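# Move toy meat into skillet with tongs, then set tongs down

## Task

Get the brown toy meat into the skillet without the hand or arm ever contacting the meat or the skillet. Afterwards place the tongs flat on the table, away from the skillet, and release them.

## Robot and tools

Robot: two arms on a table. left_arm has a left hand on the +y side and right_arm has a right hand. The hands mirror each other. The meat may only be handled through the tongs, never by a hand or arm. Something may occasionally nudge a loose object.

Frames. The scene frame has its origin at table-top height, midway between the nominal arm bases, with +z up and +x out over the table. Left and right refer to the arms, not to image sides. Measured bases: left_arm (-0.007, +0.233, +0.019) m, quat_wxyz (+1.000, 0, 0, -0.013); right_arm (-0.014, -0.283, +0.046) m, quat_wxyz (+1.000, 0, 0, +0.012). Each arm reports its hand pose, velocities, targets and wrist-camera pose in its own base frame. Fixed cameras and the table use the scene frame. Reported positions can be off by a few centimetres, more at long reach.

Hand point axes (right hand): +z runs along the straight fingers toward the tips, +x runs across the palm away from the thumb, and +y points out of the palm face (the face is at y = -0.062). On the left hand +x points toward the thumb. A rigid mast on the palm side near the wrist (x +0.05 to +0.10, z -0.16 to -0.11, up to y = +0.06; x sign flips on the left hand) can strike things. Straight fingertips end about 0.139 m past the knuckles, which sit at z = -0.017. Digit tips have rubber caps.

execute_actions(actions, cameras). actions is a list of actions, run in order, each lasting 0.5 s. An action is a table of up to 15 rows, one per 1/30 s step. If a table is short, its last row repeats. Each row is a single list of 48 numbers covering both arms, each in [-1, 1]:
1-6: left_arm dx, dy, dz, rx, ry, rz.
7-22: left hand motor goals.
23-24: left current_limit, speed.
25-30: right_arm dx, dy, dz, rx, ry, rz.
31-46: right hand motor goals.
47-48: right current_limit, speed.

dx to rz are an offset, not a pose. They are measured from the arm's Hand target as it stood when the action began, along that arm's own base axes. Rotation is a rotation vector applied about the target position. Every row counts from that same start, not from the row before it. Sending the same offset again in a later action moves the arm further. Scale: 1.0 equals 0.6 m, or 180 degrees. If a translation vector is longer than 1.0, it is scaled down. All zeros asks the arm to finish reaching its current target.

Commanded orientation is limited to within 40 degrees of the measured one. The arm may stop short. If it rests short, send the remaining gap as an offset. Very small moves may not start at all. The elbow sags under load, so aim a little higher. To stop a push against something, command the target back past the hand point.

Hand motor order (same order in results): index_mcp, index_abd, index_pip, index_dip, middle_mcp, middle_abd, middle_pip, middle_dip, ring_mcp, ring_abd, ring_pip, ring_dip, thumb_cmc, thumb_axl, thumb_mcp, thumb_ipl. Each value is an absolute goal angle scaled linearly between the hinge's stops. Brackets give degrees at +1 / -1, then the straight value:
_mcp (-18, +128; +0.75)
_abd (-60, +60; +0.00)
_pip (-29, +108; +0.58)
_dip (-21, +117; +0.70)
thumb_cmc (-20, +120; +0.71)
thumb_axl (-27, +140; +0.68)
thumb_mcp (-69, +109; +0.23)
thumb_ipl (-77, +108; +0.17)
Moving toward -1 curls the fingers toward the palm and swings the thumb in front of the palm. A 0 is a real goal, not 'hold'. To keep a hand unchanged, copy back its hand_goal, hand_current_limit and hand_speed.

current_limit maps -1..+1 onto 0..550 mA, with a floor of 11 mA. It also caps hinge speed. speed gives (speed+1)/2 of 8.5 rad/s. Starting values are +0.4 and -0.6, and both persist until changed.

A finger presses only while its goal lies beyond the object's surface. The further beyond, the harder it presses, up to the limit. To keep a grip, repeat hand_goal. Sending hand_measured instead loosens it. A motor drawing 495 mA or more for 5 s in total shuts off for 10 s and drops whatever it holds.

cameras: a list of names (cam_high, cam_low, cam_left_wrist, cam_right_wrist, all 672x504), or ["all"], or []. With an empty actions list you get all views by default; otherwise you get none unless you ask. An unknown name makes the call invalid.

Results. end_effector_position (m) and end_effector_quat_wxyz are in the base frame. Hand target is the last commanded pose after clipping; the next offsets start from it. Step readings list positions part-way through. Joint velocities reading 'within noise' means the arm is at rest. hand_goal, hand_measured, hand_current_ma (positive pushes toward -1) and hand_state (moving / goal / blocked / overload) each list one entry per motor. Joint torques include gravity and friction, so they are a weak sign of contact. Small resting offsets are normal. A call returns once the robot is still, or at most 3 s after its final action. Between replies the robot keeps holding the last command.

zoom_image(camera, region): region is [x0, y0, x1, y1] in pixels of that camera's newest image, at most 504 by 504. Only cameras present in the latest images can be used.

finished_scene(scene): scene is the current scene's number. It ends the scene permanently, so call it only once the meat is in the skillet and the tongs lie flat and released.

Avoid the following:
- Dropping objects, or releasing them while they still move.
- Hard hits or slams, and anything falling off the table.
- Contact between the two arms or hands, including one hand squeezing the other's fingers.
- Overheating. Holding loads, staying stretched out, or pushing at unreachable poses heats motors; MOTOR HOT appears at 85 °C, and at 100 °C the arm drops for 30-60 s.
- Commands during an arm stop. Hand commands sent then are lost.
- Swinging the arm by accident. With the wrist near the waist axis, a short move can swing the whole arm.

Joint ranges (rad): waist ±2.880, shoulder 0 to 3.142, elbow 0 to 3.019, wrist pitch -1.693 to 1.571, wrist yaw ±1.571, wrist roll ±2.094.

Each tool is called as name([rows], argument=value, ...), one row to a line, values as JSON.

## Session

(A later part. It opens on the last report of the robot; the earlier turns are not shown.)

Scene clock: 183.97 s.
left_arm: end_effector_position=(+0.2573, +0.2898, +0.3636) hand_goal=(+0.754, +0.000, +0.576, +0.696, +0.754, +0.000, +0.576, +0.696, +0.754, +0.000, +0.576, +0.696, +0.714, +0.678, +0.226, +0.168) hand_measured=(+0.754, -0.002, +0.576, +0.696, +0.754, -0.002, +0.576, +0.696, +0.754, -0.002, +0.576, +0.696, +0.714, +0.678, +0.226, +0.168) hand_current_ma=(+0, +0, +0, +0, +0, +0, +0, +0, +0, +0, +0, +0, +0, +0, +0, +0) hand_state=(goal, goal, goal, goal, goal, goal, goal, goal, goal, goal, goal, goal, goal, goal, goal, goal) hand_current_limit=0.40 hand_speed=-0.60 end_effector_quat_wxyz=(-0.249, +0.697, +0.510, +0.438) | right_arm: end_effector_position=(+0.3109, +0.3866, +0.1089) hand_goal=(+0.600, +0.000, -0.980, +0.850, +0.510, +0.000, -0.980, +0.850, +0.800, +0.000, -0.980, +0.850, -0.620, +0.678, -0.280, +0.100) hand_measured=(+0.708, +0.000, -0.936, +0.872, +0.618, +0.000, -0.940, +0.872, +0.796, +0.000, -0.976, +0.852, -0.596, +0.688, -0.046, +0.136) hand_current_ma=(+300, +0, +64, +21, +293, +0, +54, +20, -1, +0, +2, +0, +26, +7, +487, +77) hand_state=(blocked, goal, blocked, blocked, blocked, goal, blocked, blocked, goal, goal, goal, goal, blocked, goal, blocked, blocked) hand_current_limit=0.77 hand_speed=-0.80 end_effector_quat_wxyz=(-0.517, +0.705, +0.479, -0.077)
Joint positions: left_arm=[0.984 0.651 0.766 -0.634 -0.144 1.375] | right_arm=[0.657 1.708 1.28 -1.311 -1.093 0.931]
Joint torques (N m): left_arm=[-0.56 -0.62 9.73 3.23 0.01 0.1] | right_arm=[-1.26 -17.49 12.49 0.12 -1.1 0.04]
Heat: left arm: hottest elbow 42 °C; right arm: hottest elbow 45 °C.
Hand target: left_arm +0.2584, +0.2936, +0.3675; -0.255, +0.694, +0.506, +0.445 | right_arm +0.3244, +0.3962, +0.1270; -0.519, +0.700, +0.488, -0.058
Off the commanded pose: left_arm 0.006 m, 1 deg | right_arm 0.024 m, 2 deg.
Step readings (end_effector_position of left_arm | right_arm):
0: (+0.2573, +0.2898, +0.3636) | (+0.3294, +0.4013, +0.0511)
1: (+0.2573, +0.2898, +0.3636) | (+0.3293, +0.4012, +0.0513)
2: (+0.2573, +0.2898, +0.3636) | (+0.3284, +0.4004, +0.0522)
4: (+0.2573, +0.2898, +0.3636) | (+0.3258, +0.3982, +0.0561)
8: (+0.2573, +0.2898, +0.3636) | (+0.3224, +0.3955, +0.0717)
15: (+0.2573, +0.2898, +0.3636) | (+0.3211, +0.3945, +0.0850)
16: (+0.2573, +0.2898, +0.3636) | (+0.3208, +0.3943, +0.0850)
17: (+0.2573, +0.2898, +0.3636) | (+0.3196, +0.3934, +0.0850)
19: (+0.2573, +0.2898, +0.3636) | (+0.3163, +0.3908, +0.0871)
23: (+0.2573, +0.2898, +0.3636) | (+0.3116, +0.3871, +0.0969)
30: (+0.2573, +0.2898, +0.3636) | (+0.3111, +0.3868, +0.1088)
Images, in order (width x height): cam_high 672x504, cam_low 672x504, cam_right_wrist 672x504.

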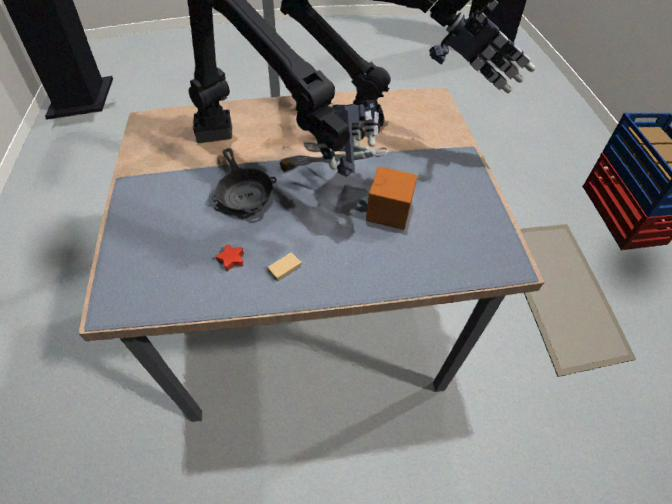

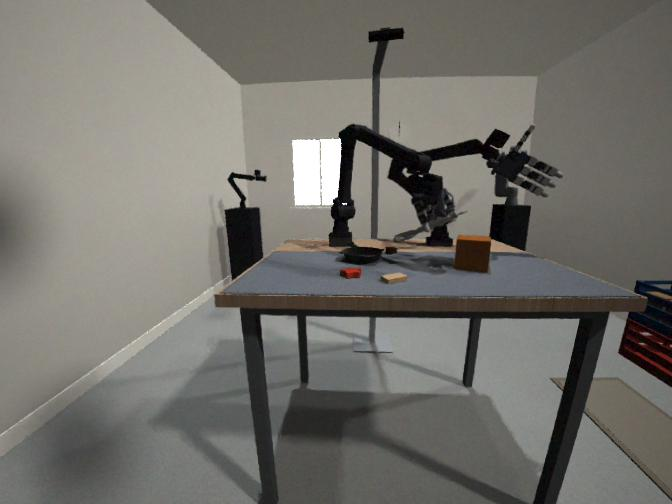

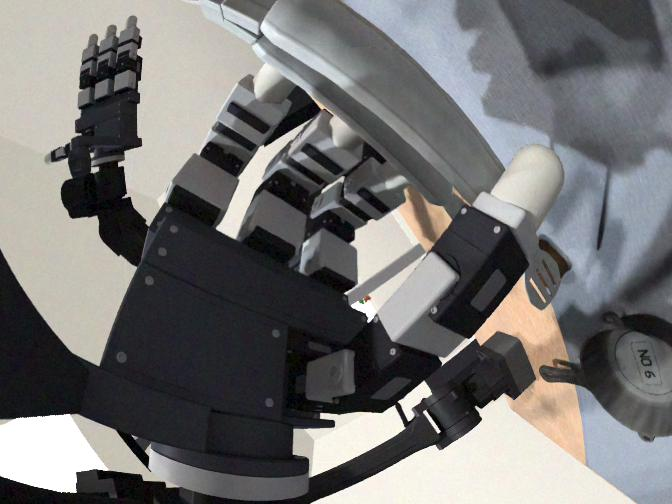

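execute_actions([
  [[0,0,0,0,0,0,0.754,0,0.576,0.696,0.754,0,0.576,0.696,0.754,0,0.576,0.696,0.714,0.678,0.226,0.168,0.4,-0.6,-0.05,-0.01,0.02,-0.059,0.0257,0.0643,0.60,0,-0.98,0.85,0.51,0,-0.98,0.85,0.8,0,-0.98,0.85,-0.62,0.677,-0.28,0.1,0.77,-0.8]],
  [[0,0,0,0,0,0,0.754,0,0.576,0.696,0.754,0,0.576,0.696,0.754,0,0.576,0.696,0.714,0.678,0.226,0.168,0.4,-0.6,-0.05,-0.02,0,-0.059,0.0257,0.0643,0.60,0,-0.98,0.85,0.51,0,-0.98,0.85,0.8,0,-0.98,0.85,-0.62,0.677,-0.28,0.1,0.77,-0.8]],
  [[0,0,0,0,0,0,0.754,0,0.576,0.696,0.754,0,0.576,0.696,0.754,0,0.576,0.696,0.714,0.678,0.226,0.168,0.4,-0.6,-0.04,0,0,0,0,0,0.60,0,-0.98,0.85,0.51,0,-0.98,0.85,0.8,0,-0.98,0.85,-0.62,0.677,-0.28,0.1,0.77,-0.8]],
], cameras=["cam_high","cam_low","cam_right_wrist"])

zoom_image(camera="cam_high", region=[230, 90, 400, 220])

zoom_image(camera="cam_low", region=[360, 185, 480, 285])

Scene clock: 196.30 s.
left_arm: end_effector_position=(+0.2573, +0.2898, +0.3636) hand_goal=(+0.754, +0.000, +0.576, +0.696, +0.754, +0.000, +0.576, +0.696, +0.754, +0.000, +0.576, +0.696, +0.714, +0.678, +0.226, +0.168) hand_measured=(+0.754, -0.002, +0.576, +0.696, +0.754, -0.002, +0.576, +0.696, +0.754, -0.002, +0.576, +0.696, +0.714, +0.678, +0.226, +0.168) hand_current_ma=(+0, +0, +0, +0, +0, +0, +0, +0, +0, +0, +0, +0, +0, +0, +0, +0) hand_state=(goal, goal, goal, goal, goal, goal, goal, goal, goal, goal, goal, goal, goal, goal, goal, goal) hand_current_limit=0.40 hand_speed=-0.60 end_effector_quat_wxyz=(-0.249, +0.697, +0.510, +0.438) | right_arm: end_effector_position=(+0.2442, +0.3799, +0.1320) hand_goal=(+0.600, +0.000, -0.980, +0.850, +0.510, +0.000, -0.980, +0.850, +0.800, +0.000, -0.980, +0.850, -0.620, +0.678, -0.280, +0.100) hand_measured=(+0.706, +0.000, -0.932, +0.874, +0.616, +0.000, -0.940, +0.872, +0.796, +0.000, -0.976, +0.852, -0.594, +0.688, -0.046, +0.136) hand_current_ma=(+288, +0, +72, +24, +288, +0, +56, +21, -2, +0, +2, +0, +28, +8, +487, +77) hand_state=(blocked, goal, blocked, blocked, blocked, goal, blocked, blocked, goal, goal, goal, goal, blocked, goal, blocked, blocked) hand_current_limit=0.77 hand_speed=-0.80 end_effector_quat_wxyz=(-0.388, +0.702, +0.554, -0.223)
Joint positions: left_arm=[0.984 0.651 0.766 -0.634 -0.144 1.375] | right_arm=[0.828 1.744 1.427 -1.696 -0.847 0.861]
Joint torques (N m): left_arm=[-0.56 -0.62 9.72 3.22 0.01 0.1] | right_arm=[-0.79 -18.37 8.59 -0.68 -0.9 0.36]
Heat: left arm: hottest elbow 42 °C; right arm: hottest elbow 46 °C.
Hand target: left_arm +0.2584, +0.2936, +0.3675; -0.255, +0.694, +0.506, +0.445 | right_arm +0.2403, +0.3782, +0.1389; -0.397, +0.664, +0.556, -0.305
Off the commanded pose: left_arm 0.006 m, 1 deg | right_arm 0.008 m, 10 deg.
joint sent to its limit (right arm) — joint 4 (wrist pitch), lower limit. The joint targets are off in orientation, not in position.
Step readings (end_effector_position of left_arm | right_arm):
0: (+0.2573, +0.2898, +0.3636) | (+0.3109, +0.3866, +0.1089)
1: (+0.2573, +0.2898, +0.3636) | (+0.3103, +0.3857, +0.1089)
2: (+0.2573, +0.2898, +0.3636) | (+0.3090, +0.3823, +0.1092)
4: (+0.2573, +0.2898, +0.3636) | (+0.3033, +0.3726, +0.1129)
8: (+0.2573, +0.2898, +0.3636) | (+0.2902, +0.3734, +0.1290)
15: (+0.2573, +0.2898, +0.3636) | (+0.2829, +0.3810, +0.1333)
16: (+0.2573, +0.2898, +0.3636) | (+0.2828, +0.3799, +0.1316)
17: (+0.2573, +0.2898, +0.3636) | (+0.2829, +0.3772, +0.1292)
19: (+0.2573, +0.2898, +0.3636) | (+0.2833, +0.3699, +0.1247)
23: (+0.2573, +0.2898, +0.3636) | (+0.2719, +0.3721, +0.1227)
30: (+0.2573, +0.2898, +0.3636) | (+0.2595, +0.3786, +0.1258)
31: (+0.2573, +0.2898, +0.3636) | (+0.2595, +0.3784, +0.1262)
32: (+0.2573, +0.2898, +0.3636) | (+0.2594, +0.3783, +0.1267)
34: (+0.2573, +0.2898, +0.3636) | (+0.2578, +0.3782, +0.1280)
38: (+0.2573, +0.2898, +0.3636) | (+0.2508, +0.3779, +0.1307)
45: (+0.2573, +0.2898, +0.3636) | (+0.2445, +0.3803, +0.1324)
Images, in order (width x height): cam_high 672x504, cam_low 672x504, cam_right_wrist 672x504.

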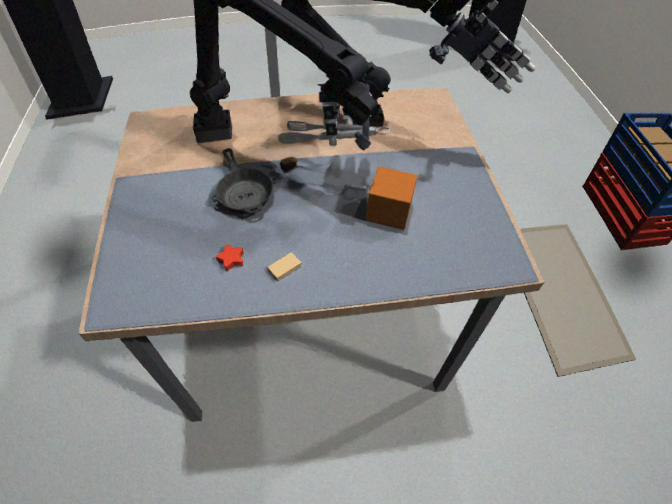

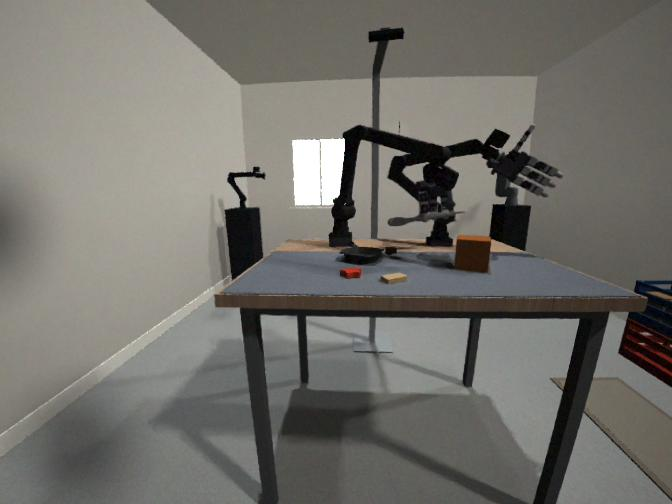

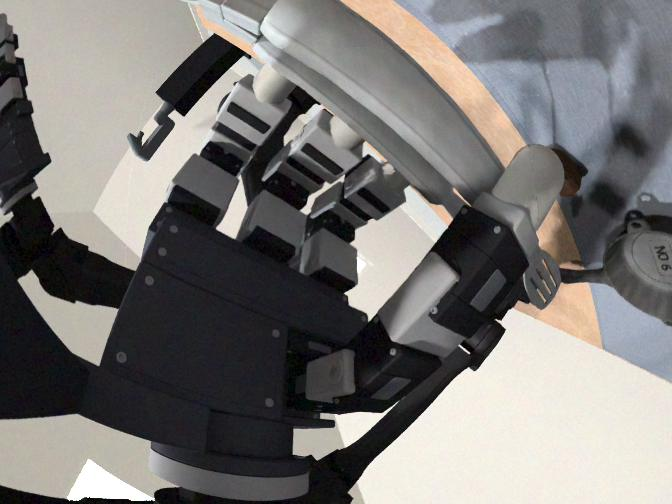

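Scaled by 2.965.

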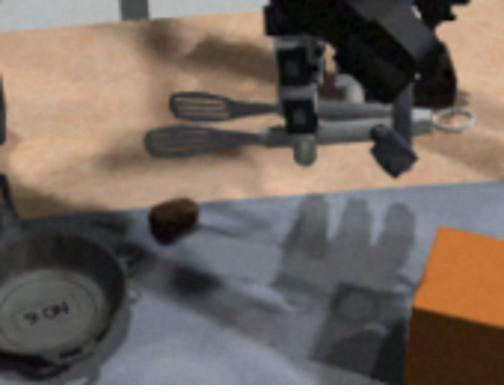

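Scaled by 4.200.

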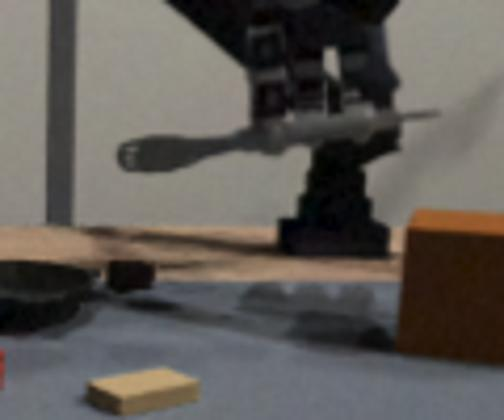

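execute_actions([
  [[0,0,0,0,0,0,0.754,0,0.576,0.696,0.754,0,0.576,0.696,0.754,0,0.576,0.696,0.714,0.678,0.226,0.168,0.4,-0.6,-0.015,-0.02,-0.06,0,0,0,0.60,0,-0.98,0.85,0.51,0,-0.98,0.85,0.8,0,-0.98,0.85,-0.62,0.677,-0.28,0.1,0.77,-0.8]],
  [[0,0,0,0,0,0,0.754,0,0.576,0.696,0.754,0,0.576,0.696,0.754,0,0.576,0.696,0.714,0.678,0.226,0.168,0.4,-0.6,0,0,-0.06,0,0,0,0.60,0,-0.98,0.85,0.51,0,-0.98,0.85,0.8,0,-0.98,0.85,-0.62,0.677,-0.28,0.1,0.77,-0.8]],
], cameras=["cam_high","cam_low"])

zoom_image(camera="cam_high", region=[230, 110, 400, 220])

zoom_image(camera="cam_low", region=[360, 205, 480, 285])

Scene clock: 207.50 s.
left_arm: end_effector_position=(+0.2573, +0.2898, +0.3636) hand_goal=(+0.754, +0.000, +0.576, +0.696, +0.754, +0.000, +0.576, +0.696, +0.754, +0.000, +0.576, +0.696, +0.714, +0.678, +0.226, +0.168) hand_measured=(+0.754, -0.002, +0.576, +0.696, +0.754, -0.002, +0.576, +0.696, +0.754, -0.002, +0.576, +0.696, +0.714, +0.678, +0.226, +0.168) hand_current_ma=(+0, +0, +0, +0, +0, +0, +0, +0, +0, +0, +0, +0, +0, +0, +0, +0) hand_state=(goal, goal, goal, goal, goal, goal, goal, goal, goal, goal, goal, goal, goal, goal, goal, goal) hand_current_limit=0.40 hand_speed=-0.60 end_effector_quat_wxyz=(-0.249, +0.697, +0.510, +0.438) | right_arm: end_effector_position=(+0.2275, +0.3660, +0.0639) hand_goal=(+0.600, +0.000, -0.980, +0.850, +0.510, +0.000, -0.980, +0.850, +0.800, +0.000, -0.980, +0.850, -0.620, +0.678, -0.280, +0.100) hand_measured=(+0.706, +0.000, -0.932, +0.874, +0.616, +0.000, -0.940, +0.872, +0.796, +0.000, -0.976, +0.852, -0.594, +0.688, -0.046, +0.136) hand_current_ma=(+288, +0, +72, +24, +288, +0, +56, +21, -2, +0, +2, +0, +28, +8, +487, +77) hand_state=(blocked, goal, blocked, blocked, blocked, goal, blocked, blocked, goal, goal, goal, goal, blocked, goal, blocked, blocked) hand_current_limit=0.77 hand_speed=-0.80 end_effector_quat_wxyz=(-0.389, +0.680, +0.553, -0.283)
Joint positions: left_arm=[0.984 0.651 0.766 -0.634 -0.144 1.375] | right_arm=[0.828 1.861 1.357 -1.698 -0.844 0.742]
Joint torques (N m): left_arm=[-0.56 -0.62 9.72 3.23 0.01 0.1] | right_arm=[-1.44 -18.43 8.09 -0.83 -0.67 -0.01]
Heat: left arm: hottest elbow 42 °C; right arm: hottest elbow 45 °C.
Hand target: left_arm +0.2584, +0.2936, +0.3675; -0.255, +0.694, +0.506, +0.445 | right_arm +0.2313, +0.3661, +0.0668; -0.397, +0.664, +0.556, -0.305
Off the commanded pose: left_arm 0.006 m, 1 deg | right_arm 0.005 m, 3 deg.
joint sent to its limit (right arm) — joint 4 (wrist pitch), lower limit. The joint targets are off in orientation, not in position.
Step readings (end_effector_position of left_arm | right_arm):
0: (+0.2573, +0.2898, +0.3636) | (+0.2442, +0.3798, +0.1320)
1: (+0.2573, +0.2898, +0.3636) | (+0.2440, +0.3796, +0.1318)
2: (+0.2573, +0.2898, +0.3636) | (+0.2431, +0.3790, +0.1309)
4: (+0.2573, +0.2898, +0.3636) | (+0.2395, +0.3757, +0.1266)
8: (+0.2573, +0.2898, +0.3636) | (+0.2311, +0.3672, +0.1131)
15: (+0.2573, +0.2898, +0.3636) | (+0.2296, +0.3659, +0.1029)
16: (+0.2573, +0.2898, +0.3636) | (+0.2297, +0.3661, +0.1029)
17: (+0.2573, +0.2898, +0.3636) | (+0.2298, +0.3665, +0.1022)
19: (+0.2573, +0.2898, +0.3636) | (+0.2302, +0.3675, +0.0982)
23: (+0.2573, +0.2898, +0.3636) | (+0.2297, +0.3681, +0.0808)
30: (+0.2573, +0.2898, +0.3636) | (+0.2273, +0.3654, +0.0640)
Images, in order (width x height): cam_high 672x504, cam_low 672x504.

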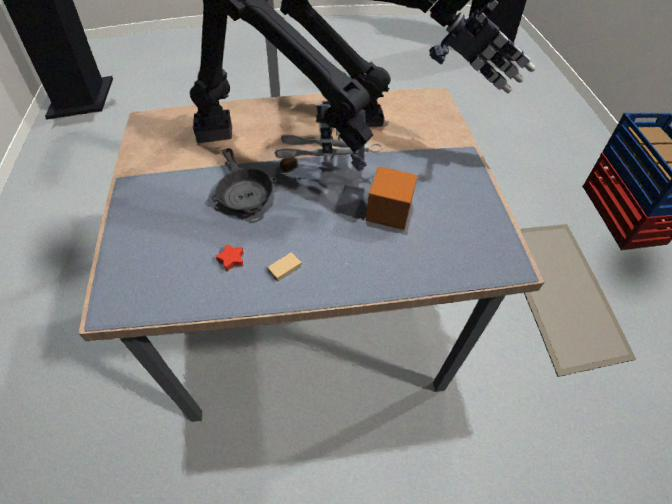

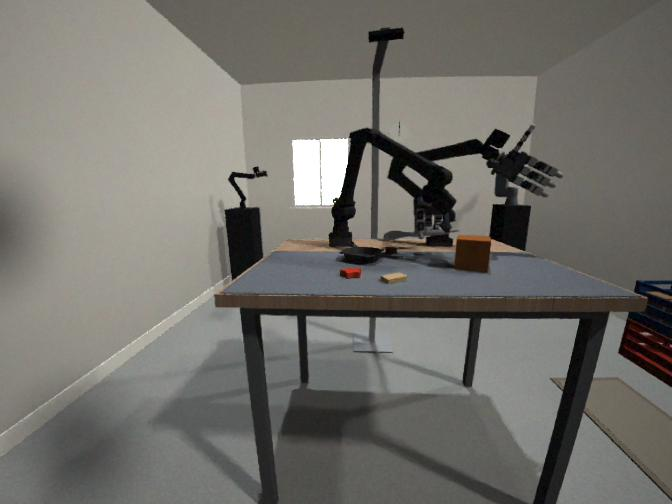

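Scaled by 2.965.

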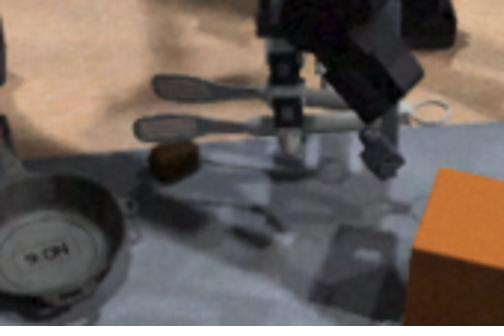

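Scaled by 4.200.

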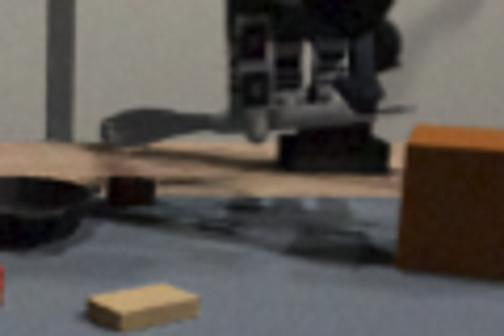

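execute_actions([
  [[0,0,0,0,0,0,0.754,0,0.576,0.696,0.754,0,0.576,0.696,0.754,0,0.576,0.696,0.714,0.678,0.226,0.168,0.4,-0.6,0.01,0,-0.05,0,0,0,0.63,0,-0.98,0.85,0.54,0,-0.98,0.85,0.8,0,-0.98,0.85,-0.62,0.677,-0.28,0.1,0.77,-0.85]],
  [[0,0,0,0,0,0,0.754,0,0.576,0.696,0.754,0,0.576,0.696,0.754,0,0.576,0.696,0.714,0.678,0.226,0.168,0.4,-0.6,0,0,-0.025,0,0,0,0.65,0,-0.98,0.85,0.56,0,-0.98,0.85,0.8,0,-0.98,0.85,-0.62,0.677,-0.28,0.1,0.77,-0.85]],
], cameras=["cam_high","cam_low"])

zoom_image(camera="cam_high", region=[240, 120, 390, 210])

zoom_image(camera="cam_low", region=[360, 215, 480, 275])

Scene clock: 218.70 s.
left_arm: end_effector_position=(+0.2573, +0.2898, +0.3636) hand_goal=(+0.754, +0.000, +0.576, +0.696, +0.754, +0.000, +0.576, +0.696, +0.754, +0.000, +0.576, +0.696, +0.714, +0.678, +0.226, +0.168) hand_measured=(+0.754, -0.002, +0.576, +0.696, +0.754, -0.002, +0.576, +0.696, +0.754, -0.002, +0.576, +0.696, +0.714, +0.678, +0.226, +0.168) hand_current_ma=(+0, +0, +0, +0, +0, +0, +0, +0, +0, +0, +0, +0, +0, +0, +0, +0) hand_state=(goal, goal, goal, goal, goal, goal, goal, goal, goal, goal, goal, goal, goal, goal, goal, goal) hand_current_limit=0.40 hand_speed=-0.60 end_effector_quat_wxyz=(-0.249, +0.697, +0.510, +0.438) | right_arm: end_effector_position=(+0.2291, +0.3618, +0.0208) hand_goal=(+0.650, +0.000, -0.980, +0.850, +0.560, +0.000, -0.980, +0.850, +0.800, +0.000, -0.980, +0.850, -0.620, +0.678, -0.280, +0.100) hand_measured=(+0.706, +0.000, -0.932, +0.874, +0.616, +0.000, -0.940, +0.872, +0.796, +0.000, -0.976, +0.852, -0.594, +0.688, -0.046, +0.136) hand_current_ma=(+105, +0, +72, +24, +104, +0, +56, +21, -2, +0, +2, +0, +28, +8, +487, +77) hand_state=(blocked, goal, blocked, blocked, blocked, goal, blocked, blocked, goal, goal, goal, goal, blocked, goal, blocked, blocked) hand_current_limit=0.77 hand_speed=-0.85 end_effector_quat_wxyz=(-0.394, +0.666, +0.553, -0.310)
Joint positions: left_arm=[0.984 0.651 0.766 -0.634 -0.144 1.375] | right_arm=[0.815 1.964 1.357 -1.698 -0.837 0.662]
Joint torques (N m): left_arm=[-0.56 -0.62 9.73 3.22 0.01 0.1] | right_arm=[-1.2 -18.02 8.73 -1.03 -0.6 0.01]
Heat: left arm: hottest elbow 42 °C; right arm: hottest elbow 44 °C.
Hand target: left_arm +0.2584, +0.2936, +0.3675; -0.255, +0.694, +0.506, +0.445 | right_arm +0.2373, +0.3661, +0.0219; -0.397, +0.664, +0.555, -0.305
Off the commanded pose: left_arm 0.006 m, 1 deg | right_arm 0.009 m, 1 deg.
Step readings (end_effector_position of left_arm | right_arm):
0: (+0.2573, +0.2898, +0.3636) | (+0.2275, +0.3660, +0.0639)
1: (+0.2573, +0.2898, +0.3636) | (+0.2276, +0.3661, +0.0638)
2: (+0.2573, +0.2898, +0.3636) | (+0.2278, +0.3662, +0.0633)
4: (+0.2573, +0.2898, +0.3636) | (+0.2284, +0.3664, +0.0602)
8: (+0.2573, +0.2898, +0.3636) | (+0.2295, +0.3642, +0.0456)
15: (+0.2573, +0.2898, +0.3636) | (+0.2296, +0.3618, +0.0323)
16: (+0.2573, +0.2898, +0.3636) | (+0.2297, +0.3619, +0.0323)
17: (+0.2573, +0.2898, +0.3636) | (+0.2298, +0.3621, +0.0323)
19: (+0.2573, +0.2898, +0.3636) | (+0.2299, +0.3624, +0.0314)
23: (+0.2573, +0.2898, +0.3636) | (+0.2296, +0.3621, +0.0262)
30: (+0.2573, +0.2898, +0.3636) | (+0.2290, +0.3616, +0.0209)
Images, in order (width x height): cam_high 672x504, cam_low 672x504.

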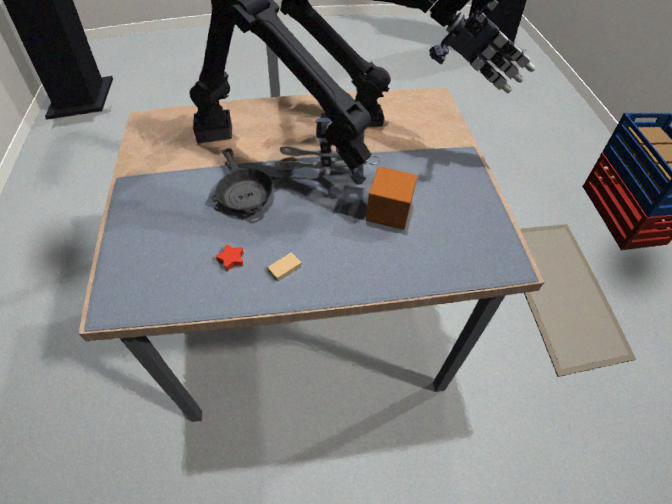

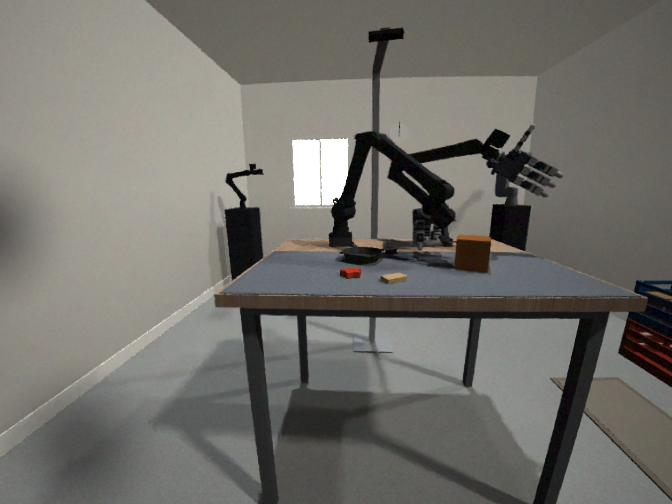

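Scaled by 3.360.

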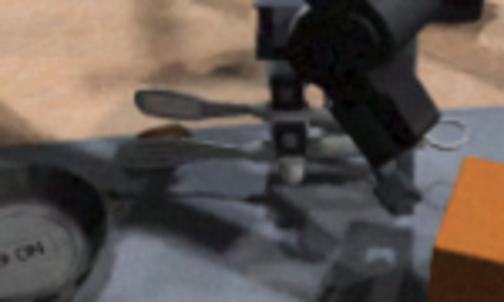

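Scaled by 4.200.

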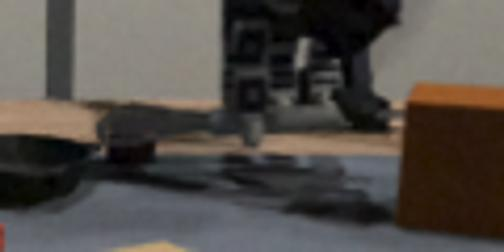

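execute_actions([
  [[0,0,0,0,0,0,0.754,0,0.576,0.696,0.754,0,0.576,0.696,0.754,0,0.576,0.696,0.714,0.678,0.226,0.168,0.4,-0.6,0.025,0,0.02,0,0,0,0.65,0,-0.98,0.85,0.56,0,-0.98,0.85,0.8,0,-0.98,0.85,-0.62,0.677,-0.28,0.1,0.77,-0.85]],
], cameras=["cam_high","cam_low"])

zoom_image(camera="cam_high", region=[240, 120, 390, 210])

zoom_image(camera="cam_low", region=[360, 215, 480, 275])

Scene clock: 226.43 s.
left_arm: end_effector_position=(+0.2573, +0.2898, +0.3636) hand_goal=(+0.754, +0.000, +0.576, +0.696, +0.754, +0.000, +0.576, +0.696, +0.754, +0.000, +0.576, +0.696, +0.714, +0.678, +0.226, +0.168) hand_measured=(+0.754, -0.002, +0.576, +0.696, +0.754, -0.002, +0.576, +0.696, +0.754, -0.002, +0.576, +0.696, +0.714, +0.678, +0.226, +0.168) hand_current_ma=(+0, +0, +0, +0, +0, +0, +0, +0, +0, +0, +0, +0, +0, +0, +0, +0) hand_state=(goal, goal, goal, goal, goal, goal, goal, goal, goal, goal, goal, goal, goal, goal, goal, goal) hand_current_limit=0.40 hand_speed=-0.60 end_effector_quat_wxyz=(-0.249, +0.697, +0.510, +0.438) | right_arm: end_effector_position=(+0.2392, +0.3581, +0.0217) hand_goal=(+0.650, +0.000, -0.980, +0.850, +0.560, +0.000, -0.980, +0.850, +0.800, +0.000, -0.980, +0.850, -0.620, +0.678, -0.280, +0.100) hand_measured=(+0.706, +0.000, -0.932, +0.874, +0.616, +0.000, -0.940, +0.872, +0.796, +0.000, -0.976, +0.852, -0.594, +0.688, -0.046, +0.136) hand_current_ma=(+106, +0, +72, +24, +104, +0, +57, +21, -2, +0, +2, +0, +28, +8, +487, +77) hand_state=(blocked, goal, blocked, blocked, blocked, goal, blocked, blocked, goal, goal, goal, goal, blocked, goal, blocked, blocked) hand_current_limit=0.77 hand_speed=-0.85 end_effector_quat_wxyz=(-0.393, +0.671, +0.551, -0.304)
Joint positions: left_arm=[0.984 0.651 0.766 -0.634 -0.144 1.375] | right_arm=[0.796 1.964 1.365 -1.698 -0.825 0.662]
Joint torques (N m): left_arm=[-0.56 -0.62 9.73 3.22 0.01 0.1] | right_arm=[-1.73 -19.96 9.8 -0.81 -0.58 0.18]
Heat: left arm: hottest elbow 42 °C; right arm: hottest elbow 44 °C.
Hand target: left_arm +0.2584, +0.2936, +0.3675; -0.255, +0.694, +0.506, +0.445 | right_arm +0.2523, +0.3661, +0.0339; -0.397, +0.664, +0.555, -0.305
Off the commanded pose: left_arm 0.006 m, 1 deg | right_arm 0.020 m, 1 deg.
joint sent to its limit (right arm) — joint 4 (wrist pitch), lower limit. The joint targets still meet the commanded pose.
Step readings (end_effector_position of left_arm | right_arm):
0: (+0.2573, +0.2898, +0.3636) | (+0.2291, +0.3618, +0.0208)
1: (+0.2573, +0.2898, +0.3636) | (+0.2291, +0.3617, +0.0208)
2: (+0.2573, +0.2898, +0.3636) | (+0.2298, +0.3611, +0.0207)
4: (+0.2573, +0.2898, +0.3636) | (+0.2311, +0.3598, +0.0204)
8: (+0.2573, +0.2898, +0.3636) | (+0.2357, +0.3578, +0.0207)
15: (+0.2573, +0.2898, +0.3636) | (+0.2392, +0.3581, +0.0217)
Images, in order (width x height): cam_high 672x504, cam_low 672x504.

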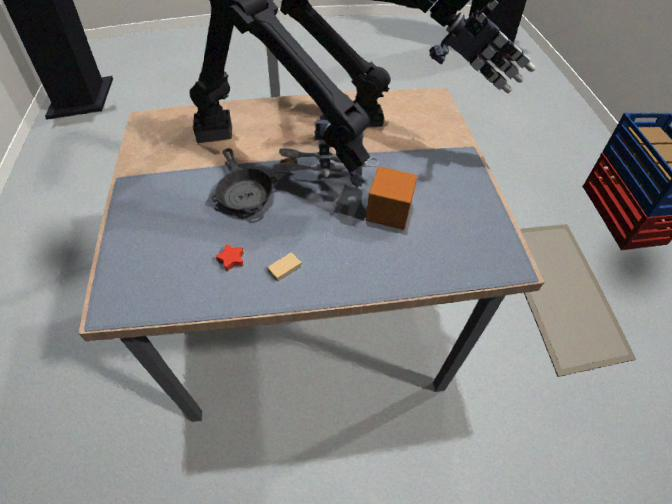

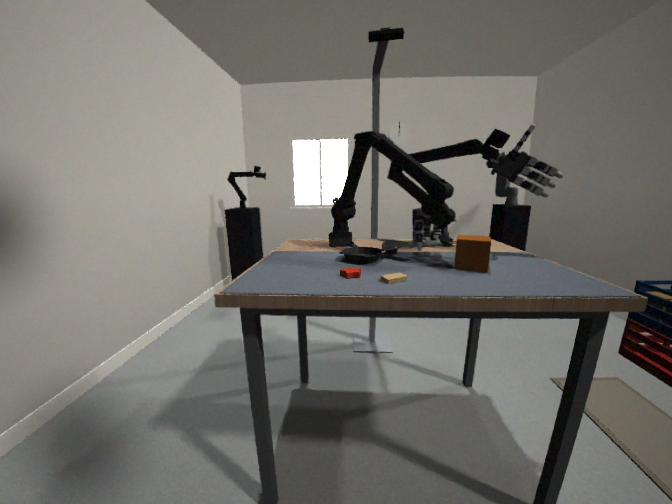

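Scaled by 3.360.

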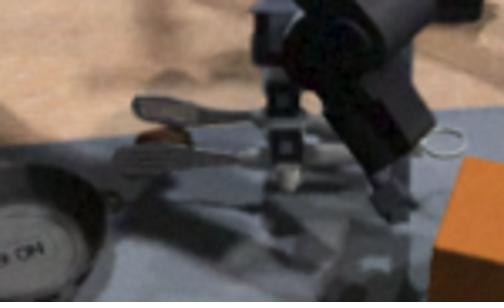

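Scaled by 4.200.

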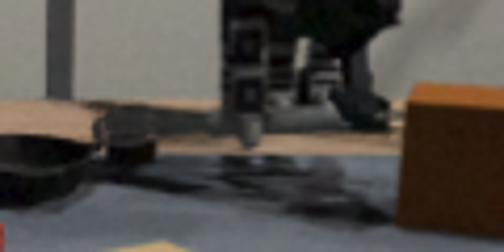

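execute_actions([
  [[0,0,0,0,0,0,0.754,0,0.576,0.696,0.754,0,0.576,0.696,0.754,0,0.576,0.696,0.714,0.678,0.226,0.168,0.4,-0.6,0,0,-0.04,0,0,0,0.65,0,-0.98,0.85,0.56,0,-0.98,0.85,0.8,0,-0.98,0.85,-0.62,0.677,-0.28,0.1,0.77,-0.85]],
], cameras=["cam_high","cam_low"])

zoom_image(camera="cam_high", region=[240, 120, 390, 210])

zoom_image(camera="cam_low", region=[360, 215, 480, 275])

Scene clock: 233.43 s.
left_arm: end_effector_position=(+0.2573, +0.2898, +0.3636) hand_goal=(+0.754, +0.000, +0.576, +0.696, +0.754, +0.000, +0.576, +0.696, +0.754, +0.000, +0.576, +0.696, +0.714, +0.678, +0.226, +0.168) hand_measured=(+0.754, -0.002, +0.576, +0.696, +0.754, -0.002, +0.576, +0.696, +0.754, -0.002, +0.576, +0.696, +0.714, +0.678, +0.226, +0.168) hand_current_ma=(+0, +0, +0, +0, +0, +0, +0, +0, +0, +0, +0, +0, +0, +0, +0, +0) hand_state=(goal, goal, goal, goal, goal, goal, goal, goal, goal, goal, goal, goal, goal, goal, goal, goal) hand_current_limit=0.40 hand_speed=-0.60 end_effector_quat_wxyz=(-0.249, +0.697, +0.510, +0.438) | right_arm: end_effector_position=(+0.2401, +0.3582, +0.0086) hand_goal=(+0.650, +0.000, -0.980, +0.850, +0.560, +0.000, -0.980, +0.850, +0.800, +0.000, -0.980, +0.850, -0.620, +0.678, -0.280, +0.100) hand_measured=(+0.714, +0.000, -0.932, +0.874, +0.616, +0.000, -0.928, +0.878, +0.796, +0.000, -0.976, +0.852, -0.594, +0.688, -0.046, +0.136) hand_current_ma=(+127, +0, +72, +24, +104, +0, +85, +33, -2, +0, +2, +0, +28, +8, +487, +77) hand_state=(blocked, goal, blocked, blocked, blocked, goal, blocked, blocked, goal, goal, goal, goal, blocked, goal, blocked, blocked) hand_current_limit=0.77 hand_speed=-0.85 end_effector_quat_wxyz=(-0.392, +0.670, +0.546, -0.314)
Joint positions: left_arm=[0.984 0.651 0.766 -0.634 -0.144 1.375] | right_arm=[0.794 2.002 1.375 -1.698 -0.825 0.655]
Joint torques (N m): left_arm=[-0.56 -0.62 9.72 3.23 0.01 0.1] | right_arm=[-2.02 -18.32 9.42 -1.05 -0.53 -0.14]
Heat: left arm: hottest elbow 42 °C; right arm: hottest elbow 44 °C.
Hand target: left_arm +0.2584, +0.2936, +0.3675; -0.255, +0.694, +0.506, +0.445 | right_arm +0.2523, +0.3663, +0.0099; -0.397, +0.664, +0.556, -0.304
Off the commanded pose: left_arm 0.006 m, 1 deg | right_arm 0.015 m, 2 deg.
joint sent to its limit (right arm) — joint 4 (wrist pitch), lower limit. The joint targets still meet the commanded pose.
Step readings (end_effector_position of left_arm | right_arm):
0: (+0.2573, +0.2898, +0.3636) | (+0.2392, +0.3581, +0.0217)
1: (+0.2573, +0.2898, +0.3636) | (+0.2392, +0.3581, +0.0217)
2: (+0.2573, +0.2898, +0.3636) | (+0.2392, +0.3581, +0.0217)
4: (+0.2573, +0.2898, +0.3636) | (+0.2399, +0.3585, +0.0207)
8: (+0.2573, +0.2898, +0.3636) | (+0.2412, +0.3591, +0.0152)
15: (+0.2573, +0.2898, +0.3636) | (+0.2399, +0.3580, +0.0084)
Images, in order (width x height): cam_high 672x504, cam_low 672x504.

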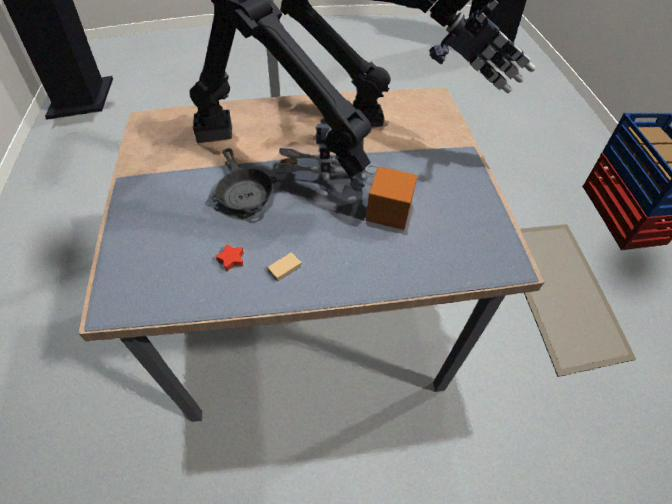

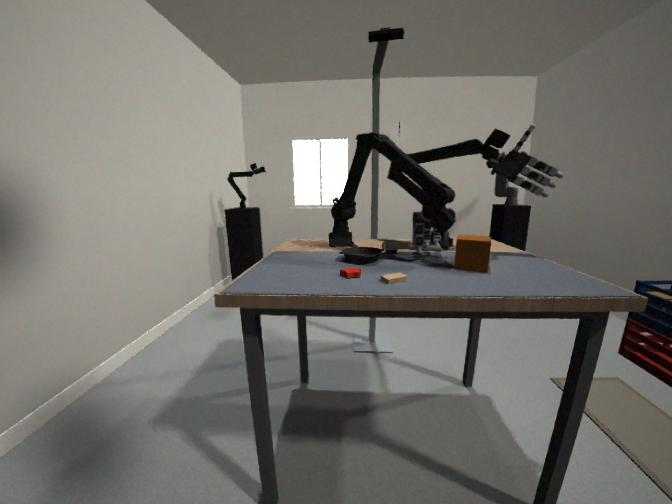

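Scaled by 3.360.

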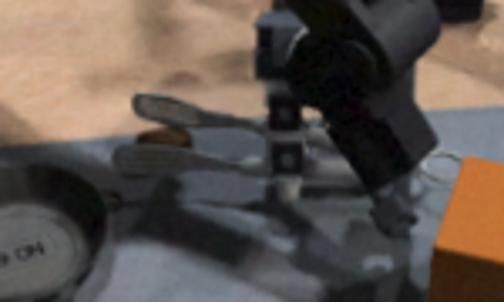

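Scaled by 4.200.

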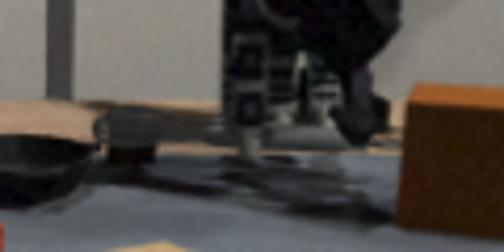

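execute_actions([
  [[0,0,0,0,0,0,0.754,0,0.576,0.696,0.754,0,0.576,0.696,0.754,0,0.576,0.696,0.714,0.678,0.226,0.168,0.4,-0.6,0,0,0.06,0,0,0,0.65,0,-0.98,0.85,0.56,0,-0.98,0.85,0.8,0,-0.98,0.85,-0.62,0.677,-0.28,0.1,0.77,-0.85]],
  [[0,0,0,0,0,0,0.754,0,0.576,0.696,0.754,0,0.576,0.696,0.754,0,0.576,0.696,0.714,0.678,0.226,0.168,0.4,-0.6,0.035,0,0.02,0,0,0,0.65,0,-0.98,0.85,0.56,0,-0.98,0.85,0.8,0,-0.98,0.85,-0.62,0.677,-0.28,0.1,0.77,-0.85]],
], cameras=["cam_high","cam_low"])

zoom_image(camera="cam_high", region=[240, 120, 390, 210])

zoom_image(camera="cam_low", region=[360, 215, 480, 275])

Scene clock: 244.27 s.
left_arm: end_effector_position=(+0.2573, +0.2898, +0.3636) hand_goal=(+0.754, +0.000, +0.576, +0.696, +0.754, +0.000, +0.576, +0.696, +0.754, +0.000, +0.576, +0.696, +0.714, +0.678, +0.226, +0.168) hand_measured=(+0.754, -0.002, +0.576, +0.696, +0.754, -0.002, +0.576, +0.696, +0.754, -0.002, +0.576, +0.696, +0.714, +0.678, +0.226, +0.168) hand_current_ma=(+0, +0, +0, +0, +0, +0, +0, +0, +0, +0, +0, +0, +0, +0, +0, +0) hand_state=(goal, goal, goal, goal, goal, goal, goal, goal, goal, goal, goal, goal, goal, goal, goal, goal) hand_current_limit=0.40 hand_speed=-0.60 end_effector_quat_wxyz=(-0.249, +0.697, +0.510, +0.438) | right_arm: end_effector_position=(+0.2613, +0.3585, +0.0435) hand_goal=(+0.650, +0.000, -0.980, +0.850, +0.560, +0.000, -0.980, +0.850, +0.800, +0.000, -0.980, +0.850, -0.620, +0.678, -0.280, +0.100) hand_measured=(+0.714, +0.000, -0.932, +0.874, +0.616, +0.000, -0.928, +0.878, +0.796, +0.000, -0.976, +0.852, -0.594, +0.688, -0.046, +0.136) hand_current_ma=(+127, +0, +73, +24, +104, +0, +85, +33, -2, +0, +2, +0, +28, +8, +487, +77) hand_state=(blocked, goal, blocked, blocked, blocked, goal, blocked, blocked, goal, goal, goal, goal, blocked, goal, blocked, blocked) hand_current_limit=0.77 hand_speed=-0.85 end_effector_quat_wxyz=(-0.388, +0.683, +0.554, -0.275)
Joint positions: left_arm=[0.984 0.651 0.766 -0.634 -0.144 1.375] | right_arm=[0.77 1.925 1.396 -1.698 -0.807 0.689]
Joint torques (N m): left_arm=[-0.56 -0.62 9.73 3.23 0.01 0.1] | right_arm=[-1.14 -20.25 10.36 -0.76 -0.62 0.32]
Heat: left arm: hottest elbow 42 °C; right arm: hottest elbow 44 °C.
Hand target: left_arm +0.2584, +0.2936, +0.3675; -0.255, +0.694, +0.506, +0.445 | right_arm +0.2734, +0.3662, +0.0578; -0.397, +0.664, +0.556, -0.305
Off the commanded pose: left_arm 0.006 m, 1 deg | right_arm 0.020 m, 4 deg.
joint sent to its limit (right arm) — joint 4 (wrist pitch), lower limit. The joint targets are off in orientation, not in position.
Step readings (end_effector_position of left_arm | right_arm):
0: (+0.2573, +0.2898, +0.3636) | (+0.2401, +0.3582, +0.0086)
1: (+0.2573, +0.2898, +0.3636) | (+0.2401, +0.3582, +0.0086)
2: (+0.2573, +0.2898, +0.3636) | (+0.2401, +0.3583, +0.0089)
4: (+0.2573, +0.2898, +0.3636) | (+0.2407, +0.3587, +0.0117)
8: (+0.2573, +0.2898, +0.3636) | (+0.2432, +0.3608, +0.0248)
15: (+0.2573, +0.2898, +0.3636) | (+0.2455, +0.3628, +0.0397)
16: (+0.2573, +0.2898, +0.3636) | (+0.2455, +0.3627, +0.0397)
17: (+0.2573, +0.2898, +0.3636) | (+0.2458, +0.3621, +0.0395)
19: (+0.2573, +0.2898, +0.3636) | (+0.2475, +0.3605, +0.0395)
23: (+0.2573, +0.2898, +0.3636) | (+0.2551, +0.3594, +0.0416)
30: (+0.2573, +0.2898, +0.3636) | (+0.2614, +0.3586, +0.0435)
Images, in order (width x height): cam_high 672x504, cam_low 672x504.

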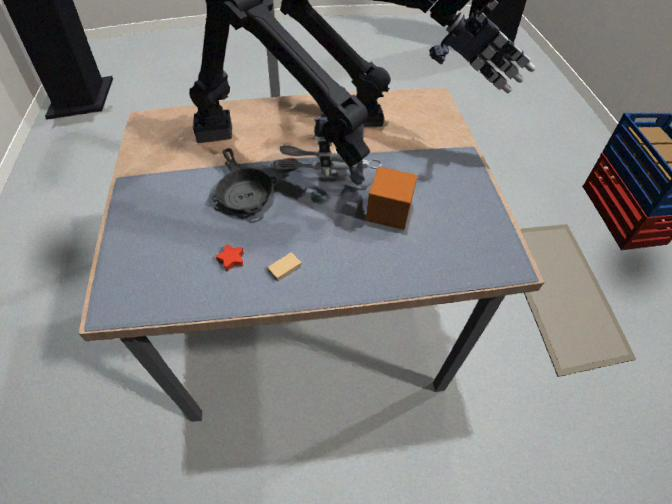

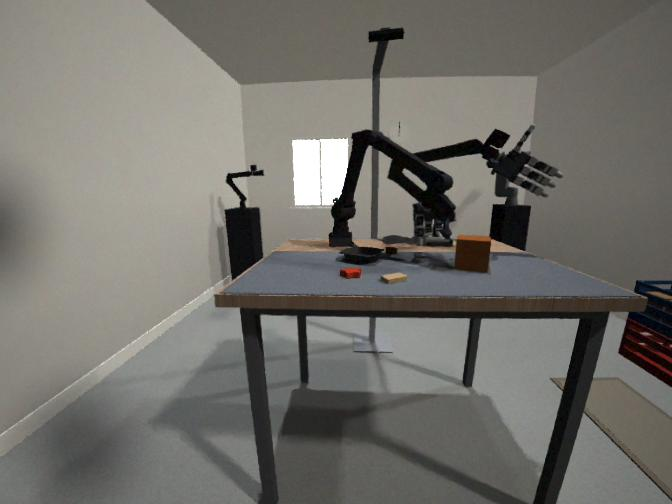

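Scaled by 3.360.

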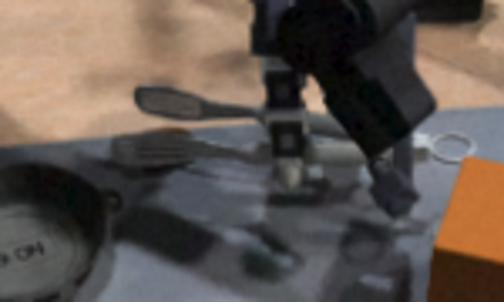

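Scaled by 4.200.

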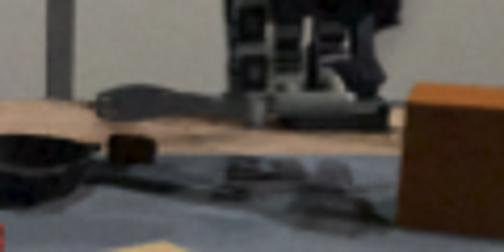

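execute_actions([
  [[0,0,0,0,0,0,0.754,0,0.576,0.696,0.754,0,0.576,0.696,0.754,0,0.576,0.696,0.714,0.678,0.226,0.168,0.4,-0.6,0.01,0,-0.04,0,0,0,0.65,0,-0.98,0.85,0.56,0,-0.98,0.85,0.8,0,-0.98,0.85,-0.62,0.677,-0.28,0.1,0.77,-0.85]],
  [[0,0,0,0,0,0,0.754,0,0.576,0.696,0.754,0,0.576,0.696,0.754,0,0.576,0.696,0.714,0.678,0.226,0.168,0.4,-0.6,0,0,-0.03,0,0,0,0.65,0,-0.98,0.85,0.56,0,-0.98,0.85,0.8,0,-0.98,0.85,-0.62,0.677,-0.28,0.1,0.77,-0.85]],
], cameras=["cam_high","cam_low"])

zoom_image(camera="cam_high", region=[240, 120, 390, 210])

zoom_image(camera="cam_low", region=[360, 215, 480, 275])

Scene clock: 253.13 s.
left_arm: end_effector_position=(+0.2573, +0.2898, +0.3636) hand_goal=(+0.754, +0.000, +0.576, +0.696, +0.754, +0.000, +0.576, +0.696, +0.754, +0.000, +0.576, +0.696, +0.714, +0.678, +0.226, +0.168) hand_measured=(+0.754, -0.002, +0.576, +0.696, +0.754, -0.002, +0.576, +0.696, +0.754, -0.002, +0.576, +0.696, +0.714, +0.678, +0.226, +0.168) hand_current_ma=(+0, +0, +0, +0, +0, +0, +0, +0, +0, +0, +0, +0, +0, +0, +0, +0) hand_state=(goal, goal, goal, goal, goal, goal, goal, goal, goal, goal, goal, goal, goal, goal, goal, goal) hand_current_limit=0.40 hand_speed=-0.60 end_effector_quat_wxyz=(-0.249, +0.697, +0.510, +0.438) | right_arm: end_effector_position=(+0.2663, +0.3590, +0.0131) hand_goal=(+0.650, +0.000, -0.980, +0.850, +0.560, +0.000, -0.980, +0.850, +0.800, +0.000, -0.980, +0.850, -0.620, +0.678, -0.280, +0.100) hand_measured=(+0.714, +0.000, -0.932, +0.874, +0.616, +0.000, -0.926, +0.880, +0.796, +0.000, -0.976, +0.852, -0.596, +0.688, -0.046, +0.136) hand_current_ma=(+127, +0, +72, +24, +104, +0, +88, +34, -2, +0, +2, +0, +27, +8, +487, +77) hand_state=(blocked, goal, blocked, blocked, blocked, goal, blocked, blocked, goal, goal, goal, goal, blocked, goal, blocked, blocked) hand_current_limit=0.77 hand_speed=-0.85 end_effector_quat_wxyz=(-0.388, +0.680, +0.548, -0.295)
Joint positions: left_arm=[0.984 0.651 0.766 -0.634 -0.144 1.375] | right_arm=[0.763 2.008 1.42 -1.698 -0.801 0.662]
Joint torques (N m): left_arm=[-0.56 -0.62 9.72 3.23 0.01 0.1] | right_arm=[-2.49 -18.78 9.74 -0.94 -0.58 -0.11]
Heat: left arm: hottest elbow 42 °C; right arm: hottest elbow 44 °C.
Hand target: left_arm +0.2584, +0.2936, +0.3675; -0.255, +0.694, +0.506, +0.445 | right_arm +0.2793, +0.3661, +0.0159; -0.397, +0.664, +0.556, -0.305
Off the commanded pose: left_arm 0.006 m, 1 deg | right_arm 0.015 m, 2 deg.
joint sent to its limit (right arm) — joint 4 (wrist pitch), lower limit. The joint targets are off in orientation, not in position.
Step readings (end_effector_position of left_arm | right_arm):
0: (+0.2573, +0.2898, +0.3636) | (+0.2613, +0.3584, +0.0435)
1: (+0.2573, +0.2898, +0.3636) | (+0.2613, +0.3584, +0.0435)
2: (+0.2573, +0.2898, +0.3636) | (+0.2615, +0.3584, +0.0435)
4: (+0.2573, +0.2898, +0.3636) | (+0.2630, +0.3585, +0.0427)
8: (+0.2573, +0.2898, +0.3636) | (+0.2663, +0.3602, +0.0371)
15: (+0.2573, +0.2898, +0.3636) | (+0.2660, +0.3584, +0.0287)
16: (+0.2573, +0.2898, +0.3636) | (+0.2662, +0.3583, +0.0287)
17: (+0.2573, +0.2898, +0.3636) | (+0.2663, +0.3586, +0.0284)
19: (+0.2573, +0.2898, +0.3636) | (+0.2671, +0.3596, +0.0269)
23: (+0.2573, +0.2898, +0.3636) | (+0.2672, +0.3600, +0.0189)
30: (+0.2573, +0.2898, +0.3636) | (+0.2663, +0.3590, +0.0131)
Images, in order (width x height): cam_high 672x504, cam_low 672x504.

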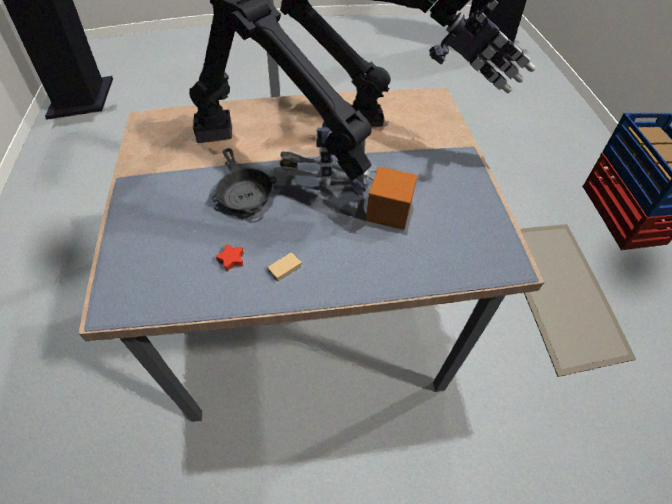

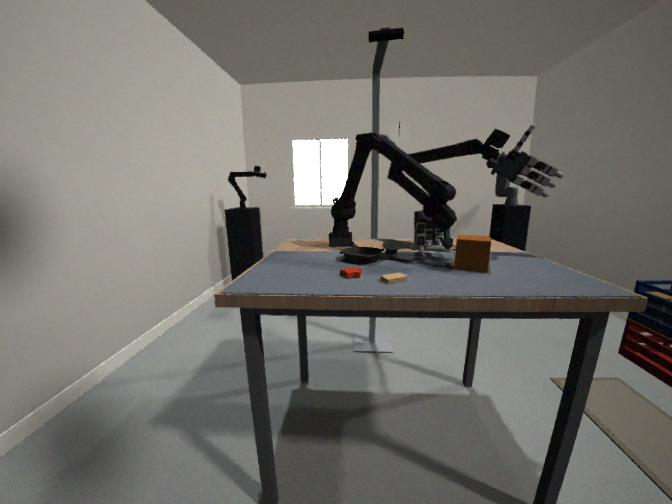

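Scaled by 3.360.

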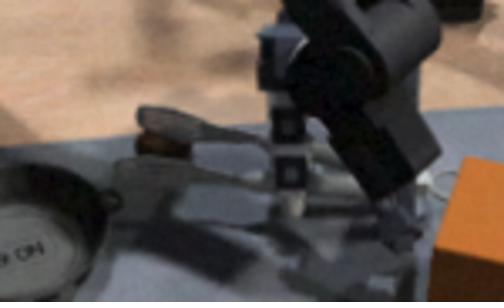

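Scaled by 4.200.

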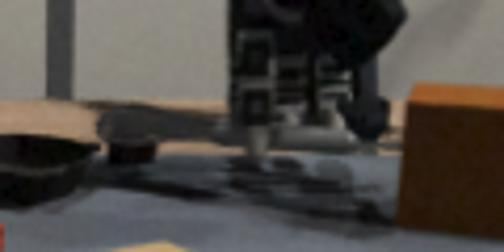

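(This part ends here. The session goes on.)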